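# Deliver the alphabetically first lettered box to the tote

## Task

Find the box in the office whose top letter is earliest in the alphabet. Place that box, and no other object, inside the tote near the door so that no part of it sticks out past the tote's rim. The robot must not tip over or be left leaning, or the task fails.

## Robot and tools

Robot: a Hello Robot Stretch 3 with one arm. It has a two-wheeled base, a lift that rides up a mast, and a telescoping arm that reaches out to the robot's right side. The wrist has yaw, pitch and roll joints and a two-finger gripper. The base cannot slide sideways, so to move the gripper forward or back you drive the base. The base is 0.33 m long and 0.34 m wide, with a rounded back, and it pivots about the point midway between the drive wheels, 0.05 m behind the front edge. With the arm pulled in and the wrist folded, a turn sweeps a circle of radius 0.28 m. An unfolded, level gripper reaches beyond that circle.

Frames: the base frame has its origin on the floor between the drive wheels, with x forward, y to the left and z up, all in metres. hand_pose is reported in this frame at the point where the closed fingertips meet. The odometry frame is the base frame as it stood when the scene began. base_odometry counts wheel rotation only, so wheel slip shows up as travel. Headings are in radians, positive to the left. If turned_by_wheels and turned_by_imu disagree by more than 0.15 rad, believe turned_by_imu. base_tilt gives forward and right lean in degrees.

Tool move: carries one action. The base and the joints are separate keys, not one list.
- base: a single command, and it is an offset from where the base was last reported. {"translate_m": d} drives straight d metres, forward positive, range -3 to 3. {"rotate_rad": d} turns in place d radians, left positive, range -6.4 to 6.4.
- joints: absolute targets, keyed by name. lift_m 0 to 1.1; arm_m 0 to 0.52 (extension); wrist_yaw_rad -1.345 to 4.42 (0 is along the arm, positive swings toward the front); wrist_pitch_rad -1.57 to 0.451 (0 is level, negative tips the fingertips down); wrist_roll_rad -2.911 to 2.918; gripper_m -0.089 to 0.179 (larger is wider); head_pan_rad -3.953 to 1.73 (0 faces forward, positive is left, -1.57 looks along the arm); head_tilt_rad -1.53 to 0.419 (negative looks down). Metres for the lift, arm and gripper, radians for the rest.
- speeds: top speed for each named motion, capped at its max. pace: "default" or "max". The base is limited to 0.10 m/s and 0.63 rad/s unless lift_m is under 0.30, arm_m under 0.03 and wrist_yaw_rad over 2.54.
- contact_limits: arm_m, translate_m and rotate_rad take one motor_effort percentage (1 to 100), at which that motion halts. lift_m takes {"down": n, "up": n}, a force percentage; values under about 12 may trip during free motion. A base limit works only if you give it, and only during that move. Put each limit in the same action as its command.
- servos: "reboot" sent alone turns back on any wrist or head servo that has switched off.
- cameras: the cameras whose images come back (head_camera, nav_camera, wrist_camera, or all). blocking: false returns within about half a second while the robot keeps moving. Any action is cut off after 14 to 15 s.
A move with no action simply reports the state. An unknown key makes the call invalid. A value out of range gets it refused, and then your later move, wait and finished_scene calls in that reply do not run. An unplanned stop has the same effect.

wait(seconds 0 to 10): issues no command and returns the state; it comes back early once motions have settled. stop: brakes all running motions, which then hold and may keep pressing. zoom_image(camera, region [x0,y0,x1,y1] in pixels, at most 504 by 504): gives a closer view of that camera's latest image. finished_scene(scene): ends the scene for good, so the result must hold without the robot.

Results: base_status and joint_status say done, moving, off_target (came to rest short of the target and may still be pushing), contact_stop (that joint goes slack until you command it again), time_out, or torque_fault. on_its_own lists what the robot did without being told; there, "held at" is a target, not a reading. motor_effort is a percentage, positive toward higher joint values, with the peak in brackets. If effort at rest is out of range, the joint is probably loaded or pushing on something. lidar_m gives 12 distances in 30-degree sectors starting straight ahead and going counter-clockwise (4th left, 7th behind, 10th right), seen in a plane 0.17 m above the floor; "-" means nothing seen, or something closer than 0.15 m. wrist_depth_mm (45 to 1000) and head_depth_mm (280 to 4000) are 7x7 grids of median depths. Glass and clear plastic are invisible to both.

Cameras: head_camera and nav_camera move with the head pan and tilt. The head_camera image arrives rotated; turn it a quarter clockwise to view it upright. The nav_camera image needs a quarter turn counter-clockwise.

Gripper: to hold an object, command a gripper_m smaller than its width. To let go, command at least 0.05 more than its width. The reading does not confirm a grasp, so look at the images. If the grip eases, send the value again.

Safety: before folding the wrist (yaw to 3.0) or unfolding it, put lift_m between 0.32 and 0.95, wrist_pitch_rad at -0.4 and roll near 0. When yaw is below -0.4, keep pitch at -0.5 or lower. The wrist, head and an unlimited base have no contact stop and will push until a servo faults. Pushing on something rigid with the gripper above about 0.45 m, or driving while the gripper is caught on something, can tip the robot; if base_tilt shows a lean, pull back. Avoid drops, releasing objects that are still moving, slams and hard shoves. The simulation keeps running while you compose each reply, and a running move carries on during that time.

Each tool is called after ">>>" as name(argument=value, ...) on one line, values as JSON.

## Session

>>> move()

Scene clock: 0.00 s.
base_odometry: x=+0.000 y=+0.000 heading=+0.000
turned_by_wheels: +0.000
turned_by_imu: +0.000
base_tilt: forward=+1.0 right=-0.1
lidar_m: 1.39 2.08 1.12 0.87 0.86 0.92 1.36 1.08 1.15 0.89 0.88 0.95
head_depth_mm: 1337 1322 1310 1296 1291 1279 1274 / 1580 1563 1532 1514 1500 1490 1482 / 1862 1888 1842 1848 1830 1792 1794 / 2029 2141 2154 2158 2170 2161 2129 / 2033 2067 2084 2095 2109 2109 2118 / 1987 1985 2004 1999 2022 2022 2019 / 1899 1899 1925 1915 1929 1933 1944
base_status: not commanded
joint_positions: lift_m=+0.410 arm_m=+0.002 wrist_yaw_rad=+2.888 wrist_pitch_rad=-0.323 wrist_roll_rad=+0.000 gripper_m=+0.037 head_pan_rad=+0.000 head_tilt_rad=-0.002
joint_status: not commanded
measured_speeds: all 0
motor_effort: left_wheel=-0.3 right_wheel=+1.9 lift_m=+26.2 arm_m=-8.3 wrist_yaw_rad=+0.7 wrist_pitch_rad=+2.8 wrist_roll_rad=+0.9 gripper_m=-0.2 head_pan_rad=+0.6 head_tilt_rad=+5.1
hand_pose: x=+0.0377 y=+0.0812 z=+0.4448 quat_wxyz=(+0.201, +0.706, +0.025, +0.678) (m; base frame)
wrist_depth_mm: 129 153 - - - - - / 135 161 - - - - - / 142 157 - - - - - / 151 160 - - - - - / 162 172 - 995 978 990 1000 / 751 184 128 732 131 782 794 / 652 195 618 651 612 658 656
pictures: head_camera (sideways), nav_camera (sideways), wrist_camera
Images, in order (width x height): head_camera 896x504, nav_camera 672x504, wrist_camera 644x364.

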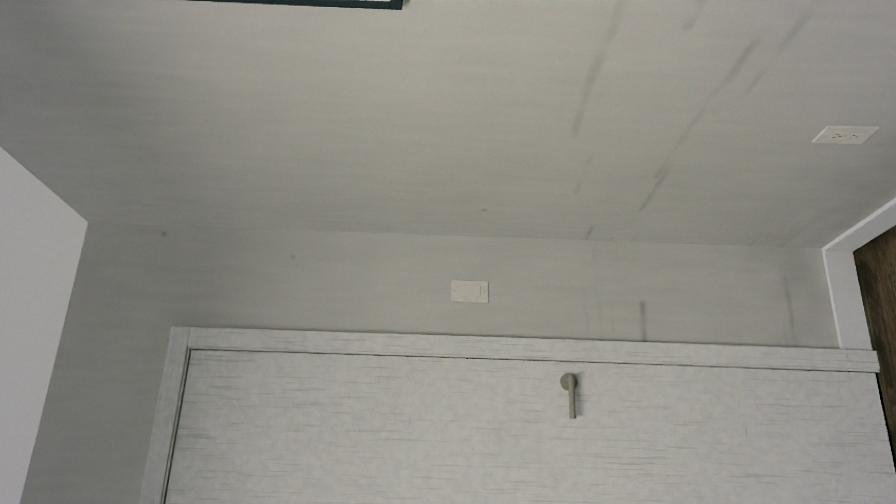

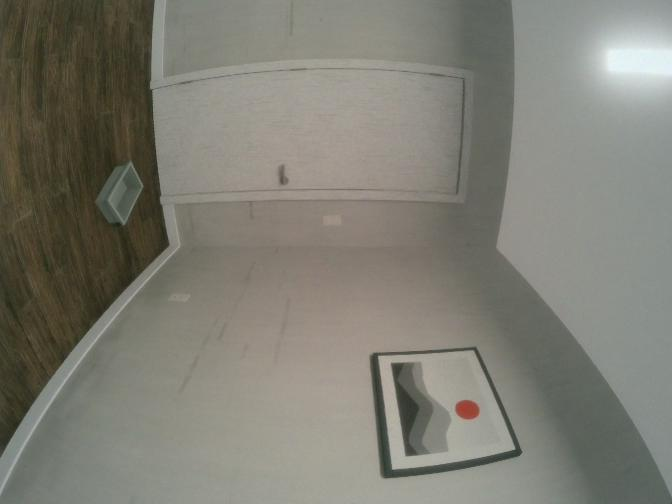

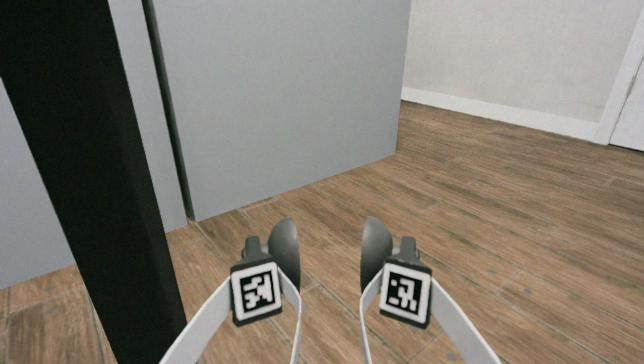

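>>> move(joints={"head_pan_rad": 1.5, "head_tilt_rad": -0.25}, pace="max", cameras=["head_camera", "nav_camera"])

>>> move(joints={"head_pan_rad": -1.3, "head_tilt_rad": -0.25}, pace="max", cameras=["head_camera", "nav_camera"])

>>> move(joints={"head_pan_rad": -2.6, "head_tilt_rad": -0.25}, pace="max", cameras=["head_camera", "nav_camera"])

>>> move(joints={"head_pan_rad": -3.7, "head_tilt_rad": -0.25}, pace="max", cameras=["head_camera", "nav_camera"])

Scene clock: 5.23 s.
move: done
base_odometry: x=+0.000 y=+0.000 heading=+0.000
turned_by_wheels: +0.000
turned_by_imu: +0.001
base_tilt: forward=+1.0 right=+0.0
lidar_m: 1.39 2.08 1.11 0.87 0.86 0.92 1.36 1.08 1.14 0.90 0.88 0.94
head_depth_mm: 907 951 1001 1064 1131 1207 1288 / 865 908 961 1012 1072 1139 1208 / 831 868 914 960 1015 1076 1139 / 797 831 876 920 963 1022 1082 / 767 799 838 876 922 974 1027 / 748 775 808 852 886 934 977 / 714 742 773 805 848 890 930
base_status: not commanded
joint_positions: lift_m=+0.410 arm_m=+0.002 wrist_yaw_rad=+2.888 wrist_pitch_rad=-0.323 wrist_roll_rad=+0.000 gripper_m=+0.037 head_pan_rad=+1.533 head_tilt_rad=-0.247
joint_status: all done
measured_speeds: all 0
motor_effort: left_wheel=-0.3(0.5) right_wheel=+1.7(2.4) lift_m=+27.1(27.1) arm_m=-19.4(19.4) wrist_yaw_rad=+0.5(1.4) wrist_pitch_rad=+2.7(3.1) wrist_roll_rad=+0.9(1.0) gripper_m=-0.6(1.2) head_pan_rad=-1.5(5.4) head_tilt_rad=-1.8(2.8)
hand_pose: x=+0.0377 y=+0.0812 z=+0.4448 quat_wxyz=(+0.201, +0.706, +0.025, +0.678) (m; base frame)
wrist_depth_mm: 128 153 - - - - - / 134 161 - - - - - / 142 156 - - - - - / 151 160 - - - - - / 162 172 - 983 991 999 - / 753 184 128 729 131 796 788 / 648 195 613 655 614 658 661
pictures: head_camera (sideways), nav_camera (sideways)
Images, in order (width x height): head_camera 896x504, nav_camera 672x504.

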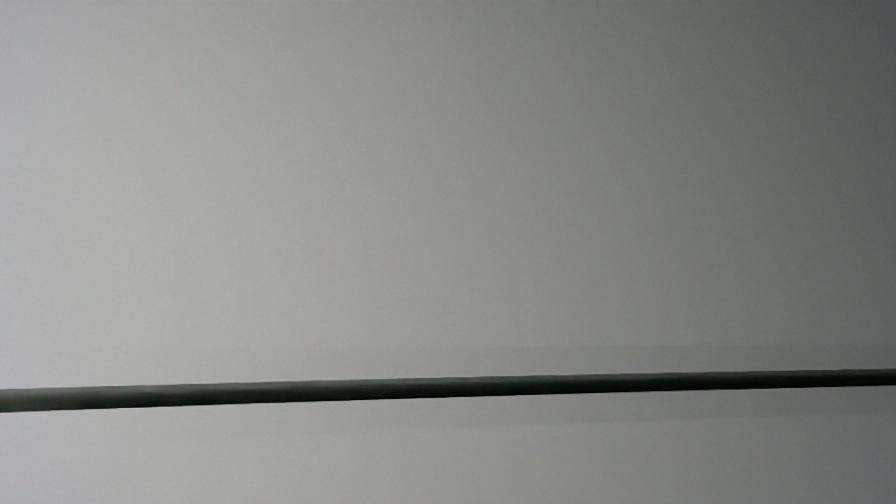

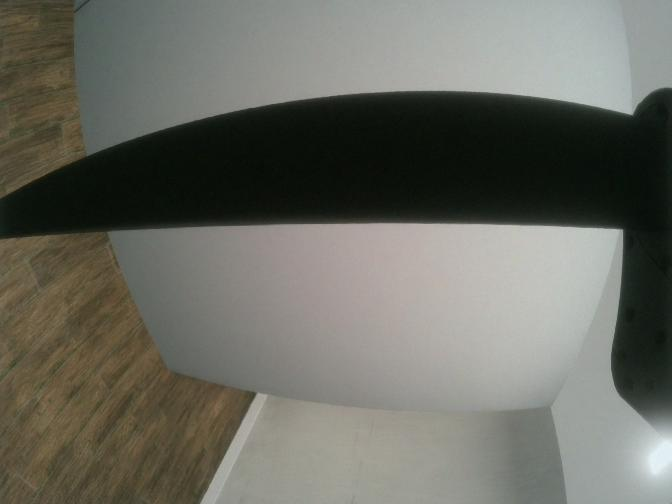

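Scene clock: 6.50 s.
move: done
base_odometry: x=+0.000 y=+0.000 heading=+0.000
turned_by_wheels: +0.000
turned_by_imu: +0.000
base_tilt: forward=+0.9 right=-0.2
lidar_m: 1.39 2.08 1.11 0.87 0.86 0.92 1.36 1.08 1.14 0.89 0.88 0.94
head_depth_mm: 786 824 862 907 956 1017 1073 / 775 808 846 890 941 993 1057 / 764 800 838 881 927 978 1038 / 753 789 824 868 911 960 1019 / 743 777 812 854 896 947 1003 / 736 765 804 839 882 925 984 / 727 757 789 827 869 914 961
base_status: not commanded
joint_positions: lift_m=+0.410 arm_m=+0.002 wrist_yaw_rad=+2.888 wrist_pitch_rad=-0.323 wrist_roll_rad=+0.000 gripper_m=+0.037 head_pan_rad=-1.349 head_tilt_rad=-0.249
joint_status: all done
measured_speeds: all 0
motor_effort: left_wheel=-0.1(0.5) right_wheel=+1.8(2.5) lift_m=+27.0(27.2) arm_m=-22.3(22.4) wrist_yaw_rad=+0.4(1.2) wrist_pitch_rad=+2.7(3.1) wrist_roll_rad=+0.8(1.0) gripper_m=-0.4(1.3) head_pan_rad=+2.9(5.4) head_tilt_rad=-0.9(5.3)
hand_pose: x=+0.0377 y=+0.0812 z=+0.4448 quat_wxyz=(+0.201, +0.706, +0.025, +0.678) (m; base frame)
wrist_depth_mm: 128 154 - - - - - / 134 161 - - - - - / 142 156 - - - - - / 151 161 - - - - - / 162 172 - 994 977 999 990 / 755 185 128 728 131 798 796 / 654 195 620 661 609 651 655
pictures: head_camera (sideways), nav_camera (sideways)
Images, in order (width x height): head_camera 896x504, nav_camera 672x504.

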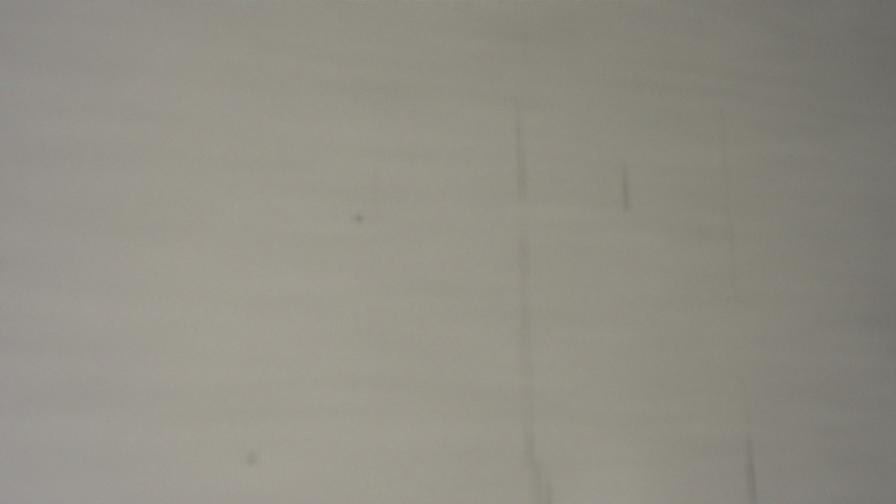

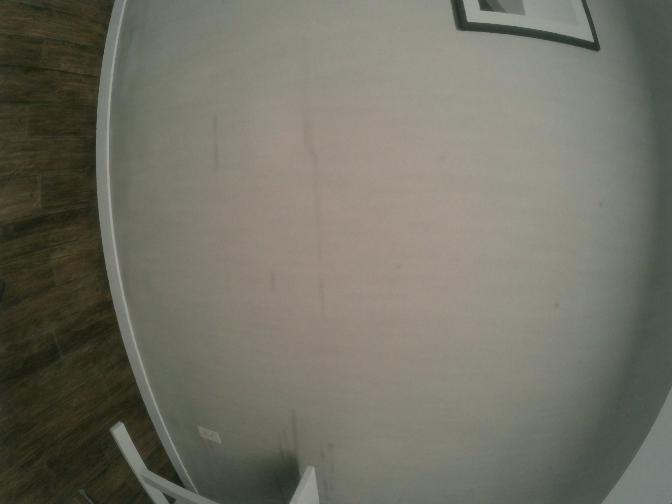

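Scene clock: 7.47 s.
move: done
base_odometry: x=+0.000 y=+0.000 heading=+0.000
turned_by_wheels: +0.000
turned_by_imu: +0.000
base_tilt: forward=+1.0 right=-0.2
lidar_m: 1.40 2.08 1.11 0.87 0.86 0.92 1.36 1.08 1.14 0.89 0.88 0.94
head_depth_mm: 1416 1484 1545 1437 1020 1791 1659 / 1439 1507 1581 1434 1021 1823 1664 / 1464 1534 1587 1414 1727 1326 1560 / 1479 1532 1599 1392 1450 1325 1637 / 1492 1565 1637 1381 1793 1870 1548 / 1510 1579 1648 1366 1828 1905 1636 / 1533 1591 1678 1351 1377 1476 1522
base_status: not commanded
joint_positions: lift_m=+0.410 arm_m=+0.002 wrist_yaw_rad=+2.888 wrist_pitch_rad=-0.323 wrist_roll_rad=+0.000 gripper_m=+0.037 head_pan_rad=-2.652 head_tilt_rad=-0.250
joint_status: all done
measured_speeds: all 0
motor_effort: left_wheel=-0.2(0.5) right_wheel=+1.8(2.5) lift_m=+27.3(27.5) arm_m=-23.5(23.6) wrist_yaw_rad=+0.7(1.3) wrist_pitch_rad=+3.0(3.2) wrist_roll_rad=+1.0(1.0) gripper_m=-0.1(1.6) head_pan_rad=+3.3(5.2) head_tilt_rad=-1.2(4.0)
hand_pose: x=+0.0377 y=+0.0812 z=+0.4448 quat_wxyz=(+0.201, +0.706, +0.025, +0.678) (m; base frame)
wrist_depth_mm: 128 153 - - - - - / 134 161 - - - - - / 142 157 - - - - - / 151 160 - - - - - / 162 172 - 996 996 995 983 / 763 184 128 731 132 792 781 / 656 196 611 665 614 664 659
pictures: head_camera (sideways), nav_camera (sideways)
Images, in order (width x height): head_camera 896x504, nav_camera 672x504.

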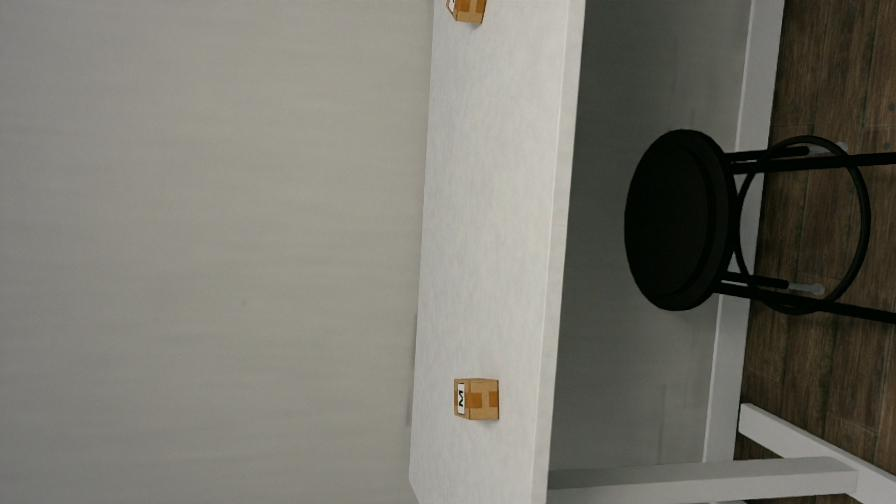

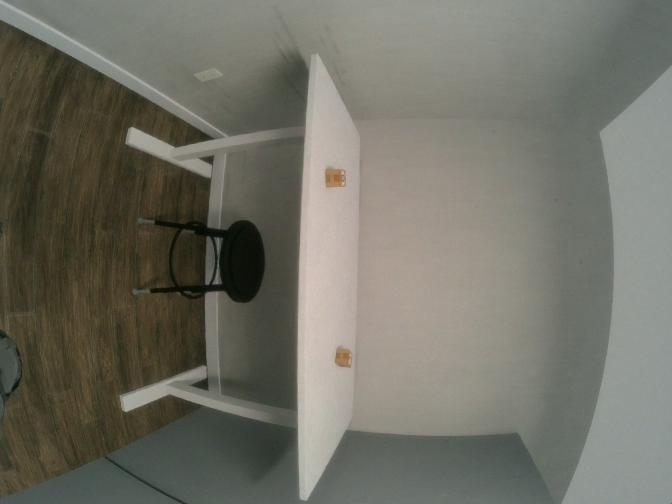

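Scene clock: 8.37 s.
move: done
base_odometry: x=+0.000 y=+0.000 heading=+0.000
turned_by_wheels: +0.000
turned_by_imu: +0.000
base_tilt: forward=+0.9 right=-0.1
lidar_m: 1.39 2.08 1.11 0.87 0.86 0.92 1.36 1.08 1.15 0.90 0.88 0.94
head_depth_mm: 752 777 801 832 865 900 937 / 793 819 852 888 922 962 1005 / 837 870 905 943 989 1030 1086 / 892 930 969 1014 1062 1119 1173 / 959 1004 1046 1096 1159 1219 1290 / 1022 1075 1130 1190 1249 1329 1404 / 1106 1160 1224 1272 1369 1460 1533
base_status: not commanded
joint_positions: lift_m=+0.410 arm_m=+0.002 wrist_yaw_rad=+2.888 wrist_pitch_rad=-0.323 wrist_roll_rad=+0.000 gripper_m=+0.037 head_pan_rad=-3.749 head_tilt_rad=-0.250
joint_status: all done
measured_speeds: all 0
motor_effort: left_wheel=-0.4(0.4) right_wheel=+2.1(2.6) lift_m=+27.6(27.6) arm_m=-23.3(23.6) wrist_yaw_rad=+0.7(1.0) wrist_pitch_rad=+2.5(3.0) wrist_roll_rad=+1.0(1.1) gripper_m=-0.9(1.0) head_pan_rad=+2.5(4.5) head_tilt_rad=-1.5(3.9)
hand_pose: x=+0.0377 y=+0.0812 z=+0.4448 quat_wxyz=(+0.201, +0.706, +0.025, +0.678) (m; base frame)
wrist_depth_mm: 128 153 - - - - - / 135 161 - - - - - / 142 157 - - - - - / 151 160 - - - - - / 162 172 - 981 - 983 988 / 754 184 128 729 131 796 800 / 658 196 619 657 619 667 660
pictures: head_camera (sideways), nav_camera (sideways)
Images, in order (width x height): head_camera 896x504, nav_camera 672x504.

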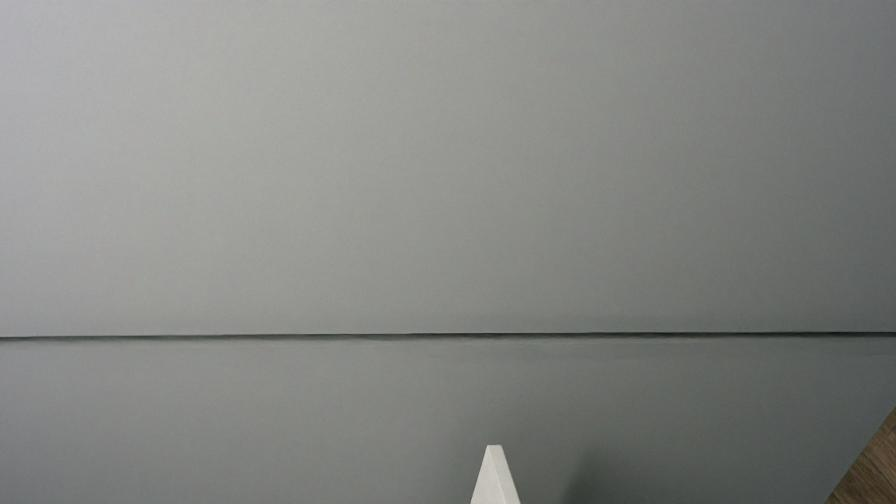

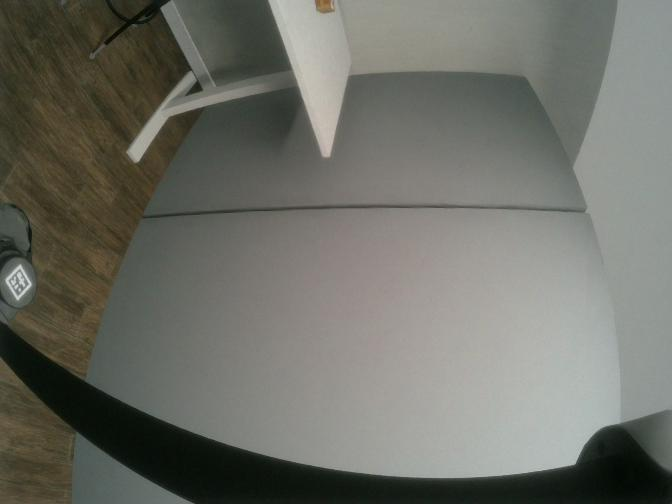

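>>> move(joints={"head_pan_rad": -2.5, "head_tilt_rad": -0.3}, pace="max", cameras=["head_camera"])

>>> zoom_image(camera="head_camera", region=[360, 0, 520, 160])

>>> zoom_image(camera="head_camera", region=[360, 344, 520, 504])

Scene clock: 13.30 s.
move: done
base_odometry: x=+0.000 y=+0.000 heading=+0.000
turned_by_wheels: +0.000
turned_by_imu: +0.001
base_tilt: forward=+1.0 right=-0.1
lidar_m: 1.39 2.08 1.12 0.87 0.86 0.92 1.36 1.09 1.14 0.89 0.88 0.94
head_depth_mm: 1408 1453 1539 1195 1667 1325 1535 / 1437 1507 1572 1187 1722 1279 1530 / 1476 1537 1627 1178 1777 1769 1525 / 1512 1599 1691 1090 1893 1939 1558 / 1555 1642 1721 1159 1935 1867 1549 / 1576 1636 1724 1244 1785 1798 1530 / 1338 1388 1445 1369 1529 1606 1530
base_status: not commanded
joint_positions: lift_m=+0.410 arm_m=+0.002 wrist_yaw_rad=+2.888 wrist_pitch_rad=-0.323 wrist_roll_rad=+0.000 gripper_m=+0.037 head_pan_rad=-2.471 head_tilt_rad=-0.301
joint_status: all done
measured_speeds: all 0
motor_effort: left_wheel=-0.2(0.4) right_wheel=+1.9(2.3) lift_m=+28.3(28.3) arm_m=-22.7(23.4) wrist_yaw_rad=+0.6(1.3) wrist_pitch_rad=+2.7(3.0) wrist_roll_rad=+0.8(1.1) gripper_m=-0.9(1.0) head_pan_rad=+0.0(5.2) head_tilt_rad=-1.5(5.3)
hand_pose: x=+0.0377 y=+0.0812 z=+0.4448 quat_wxyz=(+0.201, +0.706, +0.025, +0.678) (m; base frame)
wrist_depth_mm: 128 153 - - - - - / 134 161 - - - - - / 142 156 - - - - - / 151 161 - - - - - / 162 172 - 973 989 995 - / 753 184 128 726 131 796 790 / 652 196 615 655 615 655 655
pictures: head_camera (sideways)
Images, in order (width x height): head_camera 896x504.

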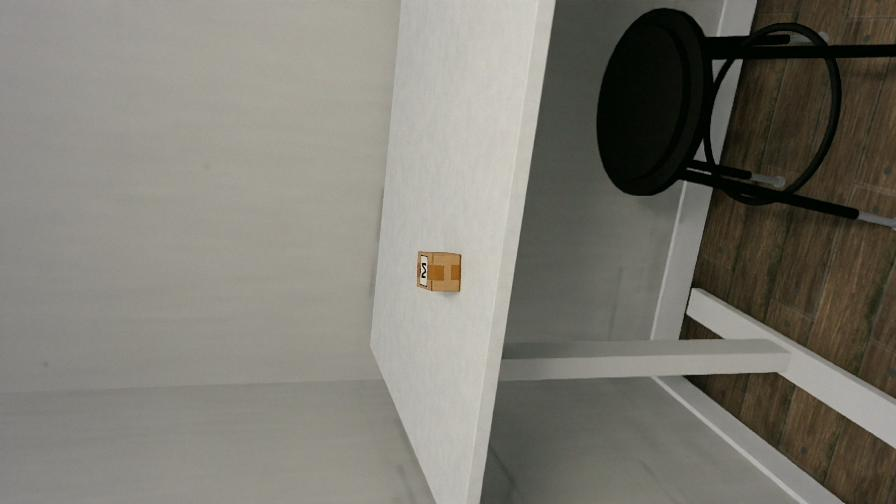

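Scaled by 3.150 from the camera's 896x504 image, which has a finer 1280x720 frame.

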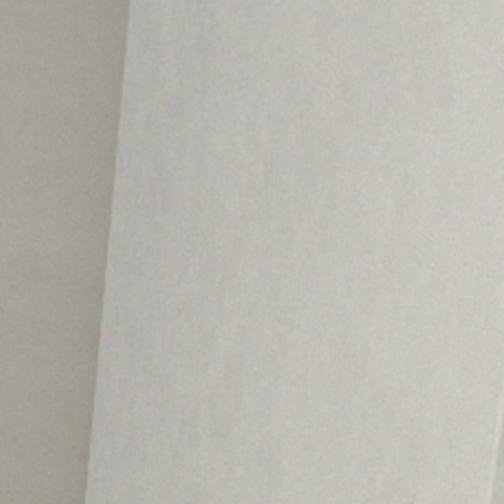

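Scaled by 3.150 from the camera's 896x504 image, which has a finer 1280x720 frame.

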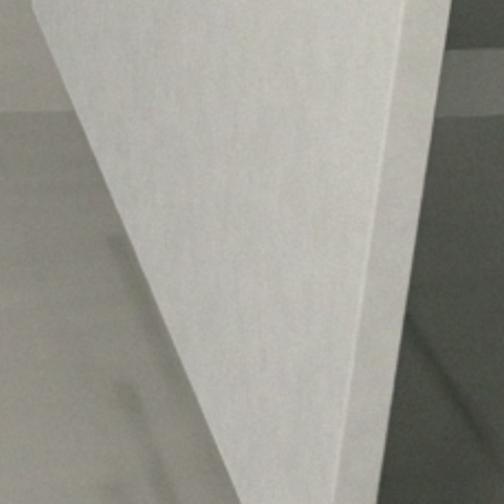

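>>> zoom_image(camera="head_camera", region=[404, 236, 474, 306])

>>> move(joints={"head_pan_rad": -2.95, "head_tilt_rad": -0.3}, pace="max", cameras=["head_camera"])

Scaled by 7.200 from the camera's 896x504 image, which has a finer 1280x720 frame.

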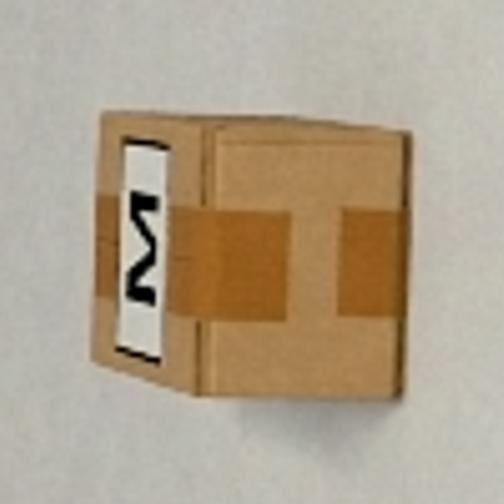

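Scene clock: 17.30 s.
move: done
base_odometry: x=+0.000 y=+0.000 heading=+0.000
turned_by_wheels: +0.000
turned_by_imu: +0.001
base_tilt: forward=+0.9 right=+0.0
lidar_m: 1.39 2.08 1.12 0.87 0.86 0.92 1.36 1.08 1.14 0.90 0.88 0.95
head_depth_mm: 1552 1633 1698 1195 1679 1756 1577 / 1523 1602 1691 1185 1857 1554 1531 / 1490 1573 1651 1177 1873 1922 1571 / 1469 1552 1638 1166 1843 1920 1562 / 1445 1526 1598 1151 1783 1817 1519 / 1421 1496 1585 1144 1454 1587 1507 / 1397 1476 1543 1138 1696 1268 1500
base_status: not commanded
joint_positions: lift_m=+0.410 arm_m=+0.002 wrist_yaw_rad=+2.888 wrist_pitch_rad=-0.323 wrist_roll_rad=+0.000 gripper_m=+0.037 head_pan_rad=-2.961 head_tilt_rad=-0.301
joint_status: all done
measured_speeds: all 0
motor_effort: left_wheel=-0.4(0.4) right_wheel=+2.0(2.5) lift_m=+28.7(29.1) arm_m=-22.9(23.0) wrist_yaw_rad=+0.7(1.2) wrist_pitch_rad=+2.7(3.0) wrist_roll_rad=+0.7(1.0) gripper_m=-0.6(0.9) head_pan_rad=-2.0(4.2) head_tilt_rad=-1.8(1.8)
hand_pose: x=+0.0377 y=+0.0812 z=+0.4448 quat_wxyz=(+0.201, +0.706, +0.025, +0.678) (m; base frame)
wrist_depth_mm: 128 153 - - - - - / 134 161 - - - - - / 142 157 - - - - - / 151 160 - - - - - / 162 172 - 998 - 981 983 / 757 185 128 731 131 785 788 / 654 196 618 657 617 658 665
pictures: head_camera (sideways)
Images, in order (width x height): head_camera 896x504.

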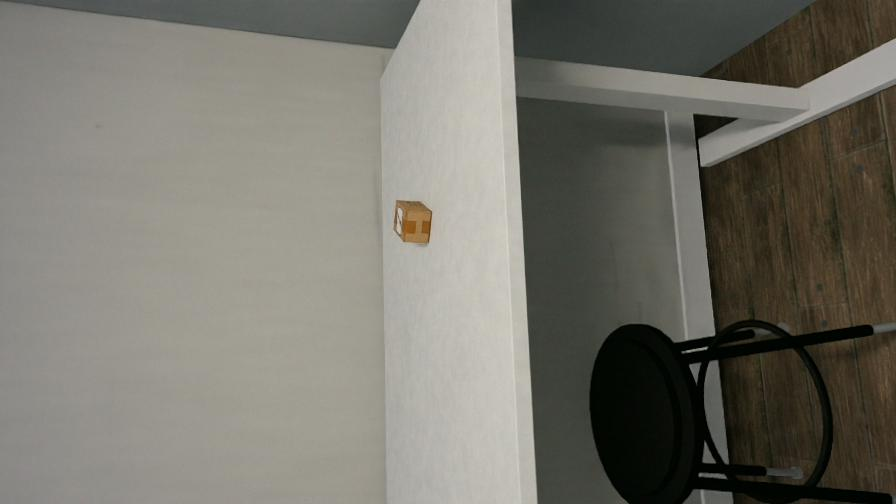

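>>> zoom_image(camera="head_camera", region=[382, 190, 442, 250])

Scaled by 8.400 from the camera's 896x504 image, which has a finer 1280x720 frame.

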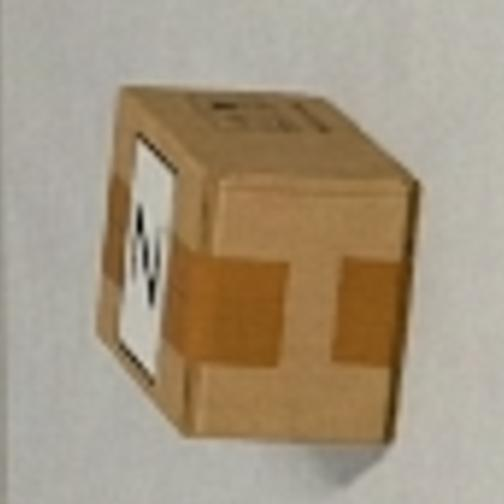

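>>> move(joints={"head_pan_rad": 0.6, "head_tilt_rad": -0.3}, pace="max", cameras=["head_camera", "nav_camera"])

Scene clock: 30.67 s.
move: done
base_odometry: x=+0.000 y=+0.000 heading=+0.000
turned_by_wheels: +0.000
turned_by_imu: +0.001
base_tilt: forward=+0.9 right=-0.2
lidar_m: 1.39 2.08 1.11 0.87 0.86 0.92 1.36 1.09 1.14 0.90 0.88 0.95
head_depth_mm: 1719 1807 1890 1986 2104 1996 1560 / 1753 1844 1940 2037 2164 1985 1570 / 1801 1891 1988 2112 2252 1977 1557 / 1870 1957 2088 2176 2296 1974 1547 / 1908 2000 2109 2240 2387 1968 1551 / 1948 2047 2171 2290 2413 1960 1555 / 2003 2120 2230 2384 2518 1928 1546
base_status: not commanded
joint_positions: lift_m=+0.410 arm_m=+0.002 wrist_yaw_rad=+2.888 wrist_pitch_rad=-0.323 wrist_roll_rad=+0.000 gripper_m=+0.037 head_pan_rad=+0.616 head_tilt_rad=-0.301
joint_status: all done
measured_speeds: translate_m=+0.000 rotate_rad=+0.000 lift_m=+0.000 arm_m=+0.000 wrist_yaw_rad=+0.000 wrist_pitch_rad=+0.000 wrist_roll_rad=+0.000 head_pan_rad=-0.024 head_tilt_rad=+0.000
motor_effort: left_wheel=-0.3(0.4) right_wheel=+2.5(2.7) lift_m=+30.1(30.3) arm_m=-22.5(23.1) wrist_yaw_rad=+0.1(1.2) wrist_pitch_rad=+2.6(3.1) wrist_roll_rad=+0.8(1.1) gripper_m=+0.4(1.2) head_pan_rad=-3.0(5.2) head_tilt_rad=+2.1(4.4)
hand_pose: x=+0.0377 y=+0.0812 z=+0.4448 quat_wxyz=(+0.201, +0.706, +0.025, +0.678) (m; base frame)
wrist_depth_mm: 128 153 - - - - - / 134 161 - - - - - / 142 157 - - - - - / 151 160 - - - - - / 162 172 - 984 970 980 993 / 748 184 128 730 131 787 788 / 655 196 618 646 614 655 658
pictures: head_camera (sideways), nav_camera (sideways)
Images, in order (width x height): head_camera 896x504, nav_camera 672x504.

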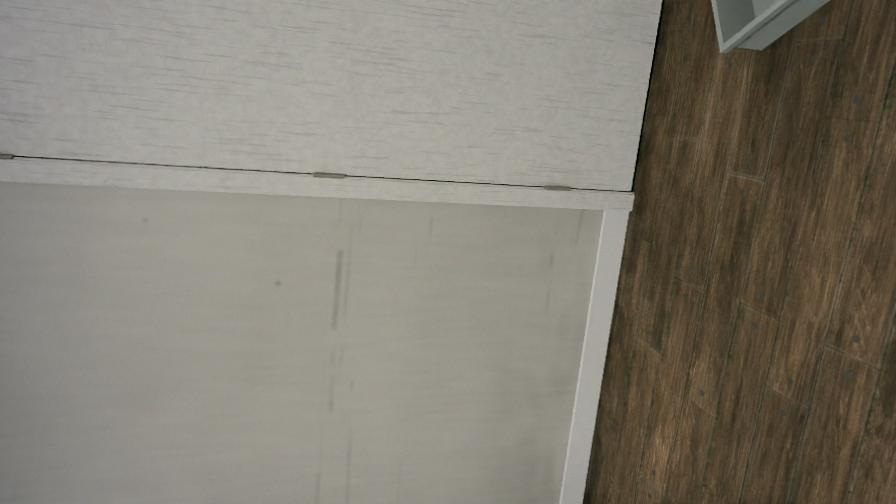

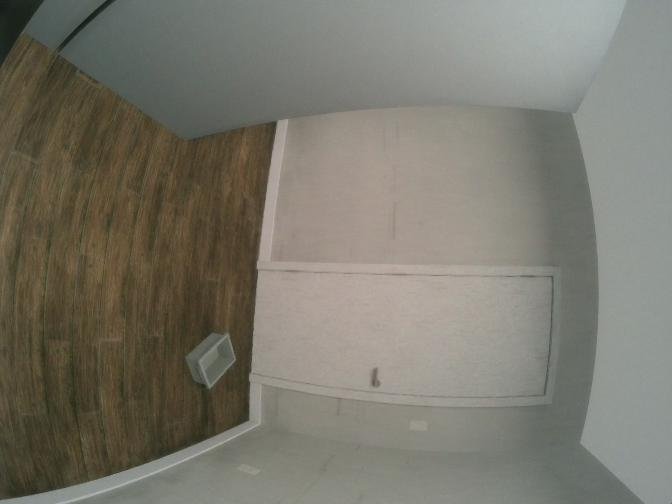

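>>> move(base={"rotate_rad": 0.73}, joints={"lift_m": 0.27, "head_pan_rad": 0.9, "head_tilt_rad": -0.3}, pace="max", cameras=["nav_camera"])

>>> move(base={"translate_m": 1.6}, pace="max", cameras=["head_camera", "nav_camera"])

Scene clock: 45.17 s.
move: done
base_odometry: x=+0.000 y=+0.000 heading=+0.730
turned_by_wheels: +0.730
turned_by_imu: +0.727
base_tilt: forward=+1.0 right=-0.2
lidar_m: 2.08 0.97 0.86 0.86 1.01 1.08 1.12 1.00 0.88 0.88 1.05 1.89
head_depth_mm: 831 877 932 996 1069 1146 1248 / 800 851 898 961 1030 1105 1188 / 778 824 865 925 987 1053 1140 / 753 793 838 891 950 1015 1094 / 738 777 820 868 921 987 1051 / 713 749 787 832 885 943 1004 / 694 727 767 804 855 910 966
base_status: done
joint_positions: lift_m=+0.270 arm_m=+0.002 wrist_yaw_rad=+2.888 wrist_pitch_rad=-0.324 wrist_roll_rad=+0.000 gripper_m=+0.037 head_pan_rad=+0.900 head_tilt_rad=-0.301
joint_status: all done
measured_speeds: all 0
motor_effort: left_wheel=-7.9(15.8) right_wheel=+7.6(14.9) lift_m=+21.5(27.1) arm_m=-22.9(23.4) wrist_yaw_rad=+0.9(1.3) wrist_pitch_rad=+3.1(3.2) wrist_roll_rad=+0.9(1.1) gripper_m=+0.9(1.1) head_pan_rad=+2.6(4.5) head_tilt_rad=+3.5(7.5)
hand_pose: x=+0.0376 y=+0.0810 z=+0.3043 quat_wxyz=(+0.202, +0.706, +0.025, +0.678) (m; base frame)
wrist_depth_mm: 128 140 - - - - - / 134 145 - - 908 - - / 142 149 - - 958 - - / 151 168 892 915 917 917 903 / 169 174 767 728 733 729 731 / 554 185 128 538 131 586 583 / 483 196 279 468 456 484 487
pictures: nav_camera (sideways)
Images, in order (width x height): nav_camera 672x504.

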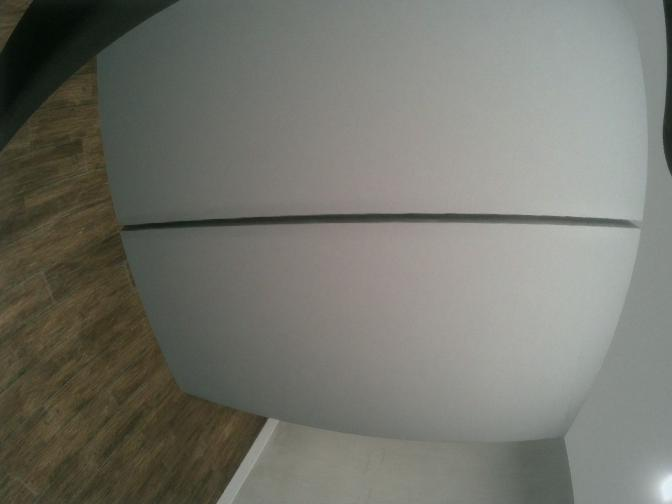

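Scene clock: 51.90 s.
move: done
base_odometry: x=+1.193 y=+1.067 heading=+0.730
turned_by_wheels: +0.000
turned_by_imu: -0.001
base_tilt: forward=+1.0 right=-0.2
lidar_m: 0.57 0.68 1.22 0.74 0.66 0.83 2.56 1.53 1.35 1.05 0.63 0.55
head_depth_mm: 854 865 890 907 930 950 975 / 1007 1040 1063 1081 1117 1149 1181 / 1233 1266 1306 1349 1404 1452 1483 / 1563 1627 1727 1754 1879 1835 1564 / 2218 2359 2532 2689 2523 1965 1562 / 2929 3101 3229 3441 2641 1949 1551 / 2833 2999 3102 3321 2627 1958 1542
base_status: done
joint_positions: lift_m=+0.270 arm_m=+0.002 wrist_yaw_rad=+2.888 wrist_pitch_rad=-0.324 wrist_roll_rad=+0.000 gripper_m=+0.037 head_pan_rad=+0.900 head_tilt_rad=-0.299
joint_status: not commanded
measured_speeds: all 0
motor_effort: left_wheel=+7.1(12.6) right_wheel=+2.3(17.7) lift_m=+24.7(25.0) arm_m=-19.0(23.3) wrist_yaw_rad=+0.7(1.5) wrist_pitch_rad=+3.3(3.5) wrist_roll_rad=+0.8(1.1) gripper_m=+0.2(1.2) head_pan_rad=+2.1(4.2) head_tilt_rad=+2.9(5.3)
hand_pose: x=+0.0376 y=+0.0810 z=+0.3043 quat_wxyz=(+0.202, +0.706, +0.025, +0.678) (m; base frame)
wrist_depth_mm: 129 785 - - - - - / 134 150 - - - - - / 142 149 - - - - - / 151 158 965 955 985 980 - / 162 173 759 734 734 722 696 / 559 184 128 543 131 583 585 / 484 197 280 473 458 487 485
pictures: head_camera (sideways), nav_camera (sideways)
Images, in order (width x height): head_camera 896x504, nav_camera 672x504.

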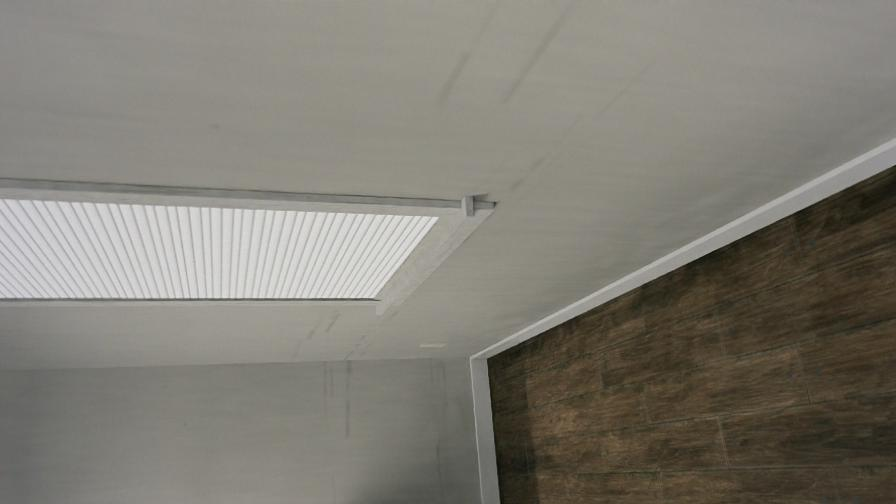

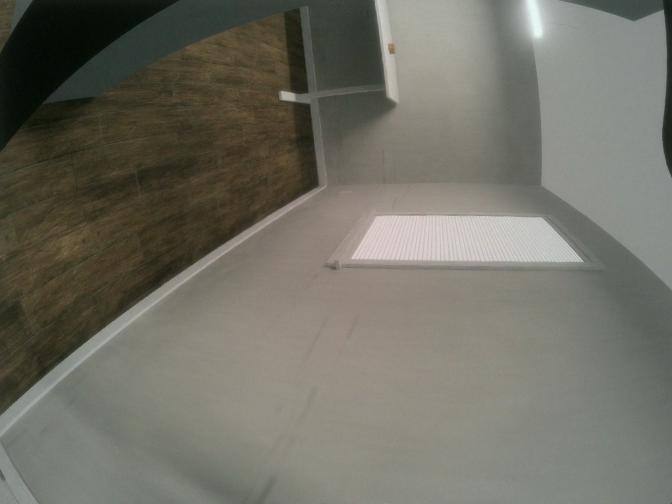

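>>> move(base={"rotate_rad": 1.26}, joints={"head_pan_rad": 0.3, "head_tilt_rad": -0.3}, pace="max", cameras=[])

>>> move(base={"translate_m": 1.4}, joints={"head_pan_rad": 0.4, "head_tilt_rad": -0.3}, pace="max", cameras=["head_camera", "nav_camera"])

Scene clock: 60.53 s.
move: done
base_odometry: x=+1.193 y=+1.067 heading=+1.989
turned_by_wheels: +1.260
turned_by_imu: +1.256
base_tilt: forward=+0.9 right=-0.2
lidar_m: 2.01 0.57 0.55 1.39 1.97 1.41 1.35 0.81 0.57 0.56 0.59 0.79
head_depth_mm: 2842 2979 3159 3258 2693 1994 1580 / 2945 3093 3231 3373 2701 1985 1569 / 2992 3206 3377 3431 2684 1977 1549 / 3115 3296 3427 3620 2687 1962 1553 / 3192 3342 3461 3603 2410 1801 1476 / 682 707 737 767 807 845 890 / 580 600 620 642 667 696 725
base_status: done
joint_positions: lift_m=+0.270 arm_m=+0.002 wrist_yaw_rad=+2.888 wrist_pitch_rad=-0.324 wrist_roll_rad=+0.000 gripper_m=+0.037 head_pan_rad=+0.291 head_tilt_rad=-0.299
joint_status: all done
measured_speeds: all 0
motor_effort: left_wheel=-8.5(15.9) right_wheel=+7.7(18.0) lift_m=+27.1(27.3) arm_m=-23.0(23.4) wrist_yaw_rad=+0.6(1.3) wrist_pitch_rad=+3.3(3.4) wrist_roll_rad=+0.8(1.1) gripper_m=-0.6(1.2) head_pan_rad=+1.3(5.7) head_tilt_rad=+2.1(5.5)
hand_pose: x=+0.0376 y=+0.0810 z=+0.3043 quat_wxyz=(+0.202, +0.706, +0.025, +0.678) (m; base frame)
wrist_depth_mm: 129 - - - - - - / 134 - - - - - - / 142 - - - - - - / 151 169 956 973 - - - / 169 173 768 729 664 662 702 / 557 185 128 541 131 587 582 / 480 197 280 472 458 487 492
pictures: none
No camera images: "cameras" was empty.

Scene clock: 66.57 s.
move: done
base_odometry: x=+0.624 y=+2.346 heading=+1.989
turned_by_wheels: +0.000
turned_by_imu: -0.002
base_tilt: forward=+1.0 right=+0.0
lidar_m: 1.85 1.63 2.31 2.40 1.47 0.70 2.30 0.78 0.56 0.53 0.55 0.73
head_depth_mm: 1716 1772 1876 1970 2068 1975 1570 / 1771 1861 1920 2047 2152 1978 1564 / 1848 1943 1995 1647 2251 1899 1556 / 1940 2015 2090 2249 2352 1980 1556 / 2015 2149 2197 2372 2466 1961 1561 / 2107 2202 2281 2497 2543 1949 1548 / 2216 2325 2369 2613 2545 1962 1554
base_status: done
joint_positions: lift_m=+0.270 arm_m=+0.002 wrist_yaw_rad=+2.888 wrist_pitch_rad=-0.324 wrist_roll_rad=+0.000 gripper_m=+0.037 head_pan_rad=+0.400 head_tilt_rad=-0.299
joint_status: all done
measured_speeds: all 0
motor_effort: left_wheel=+4.9(15.1) right_wheel=-0.6(14.8) lift_m=+30.1(30.1) arm_m=-18.1(23.3) wrist_yaw_rad=+0.2(1.3) wrist_pitch_rad=+2.8(3.5) wrist_roll_rad=+0.9(1.1) gripper_m=-0.4(1.3) head_pan_rad=+3.6(4.6) head_tilt_rad=+1.1(3.9)
hand_pose: x=+0.0376 y=+0.0810 z=+0.3043 quat_wxyz=(+0.202, +0.706, +0.025, +0.678) (m; base frame)
wrist_depth_mm: 129 - - - - - - / 134 - - - - - - / 142 - - - - - - / 151 169 970 966 971 975 976 / 169 174 763 735 729 738 728 / 560 184 128 541 131 594 586 / 486 197 281 474 460 490 493
pictures: head_camera (sideways), nav_camera (sideways)
Images, in order (width x height): head_camera 896x504, nav_camera 672x504.

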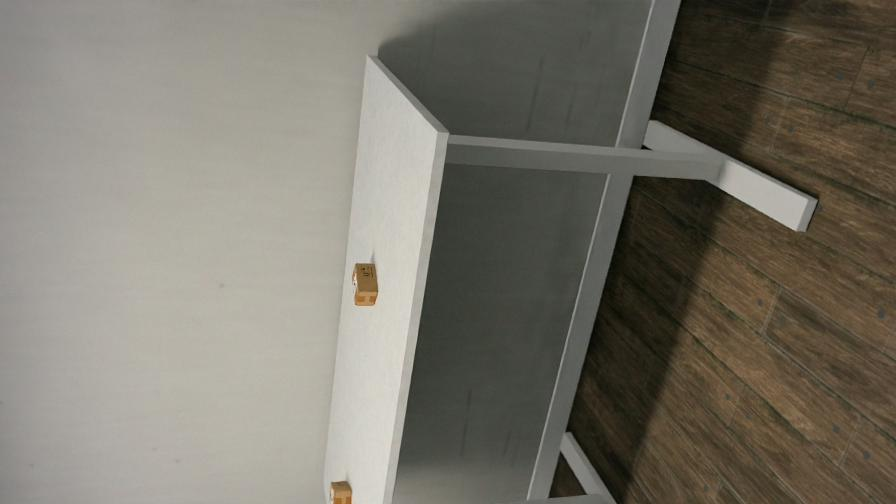

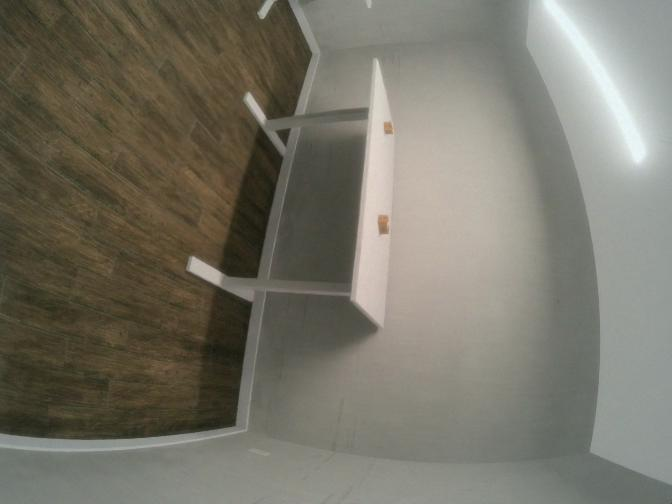

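>>> zoom_image(camera="head_camera", region=[335, 254, 395, 314])

>>> zoom_image(camera="head_camera", region=[315, 454, 365, 504])

>>> move(joints={"head_pan_rad": 1.3, "head_tilt_rad": -0.25}, pace="max", cameras=["head_camera", "nav_camera"])

Scaled by 8.400 from the camera's 896x504 image, which has a finer 1280x720 frame.

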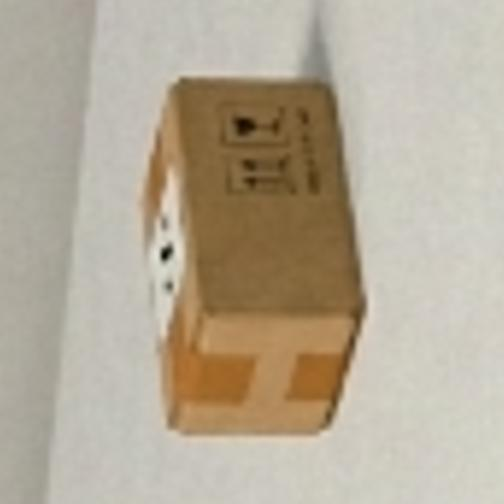

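Scaled by 10.080 from the camera's 896x504 image, which has a finer 1280x720 frame.

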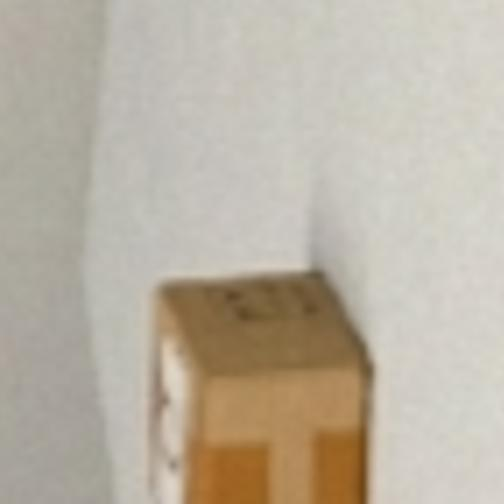

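Scene clock: 71.27 s.
move: done
base_odometry: x=+0.624 y=+2.346 heading=+1.989
turned_by_wheels: +0.000
turned_by_imu: +0.001
base_tilt: forward=+0.8 right=-0.2
lidar_m: 1.85 1.63 2.31 2.41 1.47 0.70 2.29 0.78 0.56 0.53 0.55 0.74
head_depth_mm: 3114 3247 3374 3508 2960 2121 1650 / 3043 3142 3313 3487 2948 2114 1640 / 2918 3091 3156 3343 2960 2092 1644 / 2881 3057 3075 3333 2939 2083 1634 / 2813 2959 3078 3255 2837 2090 1628 / 2781 2909 2985 3127 2884 2060 1632 / 2736 2821 2921 3062 2744 2052 1612
base_status: not commanded
joint_positions: lift_m=+0.270 arm_m=+0.002 wrist_yaw_rad=+2.888 wrist_pitch_rad=-0.324 wrist_roll_rad=+0.000 gripper_m=+0.037 head_pan_rad=+1.323 head_tilt_rad=-0.253
joint_status: all done
measured_speeds: all 0
motor_effort: left_wheel=+4.8(5.0) right_wheel=-0.5(1.1) lift_m=+30.0(30.0) arm_m=-15.3(16.0) wrist_yaw_rad=+0.8(1.1) wrist_pitch_rad=+3.0(3.4) wrist_roll_rad=+0.9(1.0) gripper_m=-0.2(1.2) head_pan_rad=-0.3(5.0) head_tilt_rad=+4.7(6.2)
hand_pose: x=+0.0376 y=+0.0810 z=+0.3043 quat_wxyz=(+0.202, +0.706, +0.025, +0.678) (m; base frame)
wrist_depth_mm: 128 - - - - - - / 134 - - - - - - / 142 - - - - - - / 151 169 969 976 962 962 978 / 169 174 767 737 727 730 727 / 556 185 128 537 131 588 584 / 487 196 280 475 458 484 487
pictures: head_camera (sideways), nav_camera (sideways)
Images, in order (width x height): head_camera 896x504, nav_camera 672x504.

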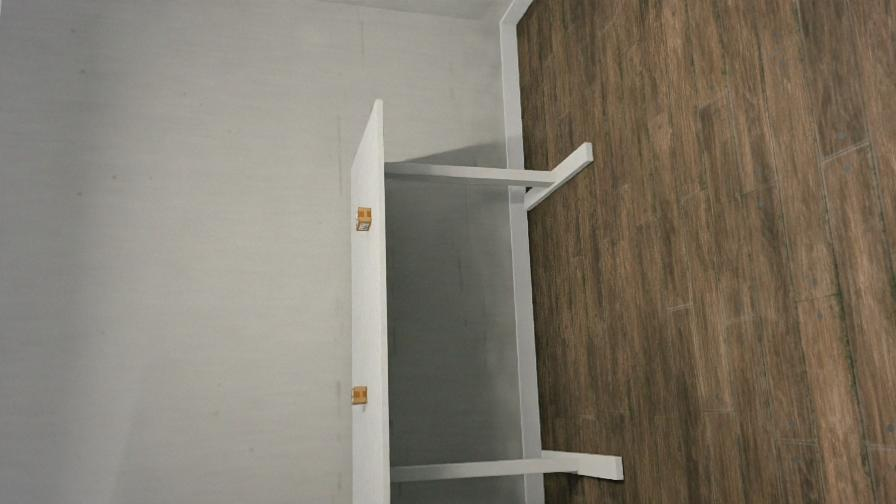

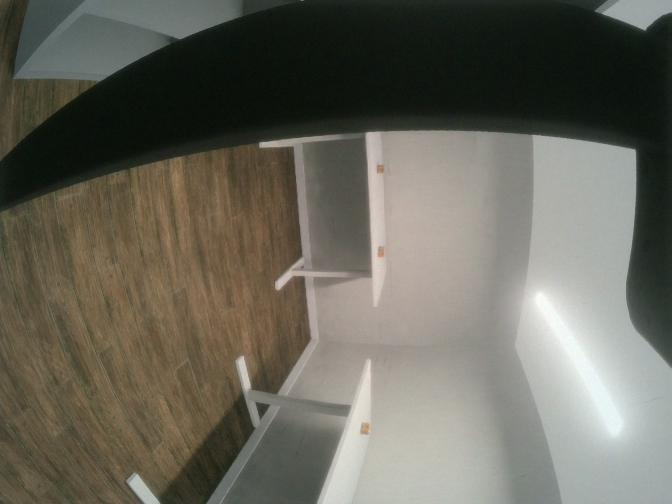

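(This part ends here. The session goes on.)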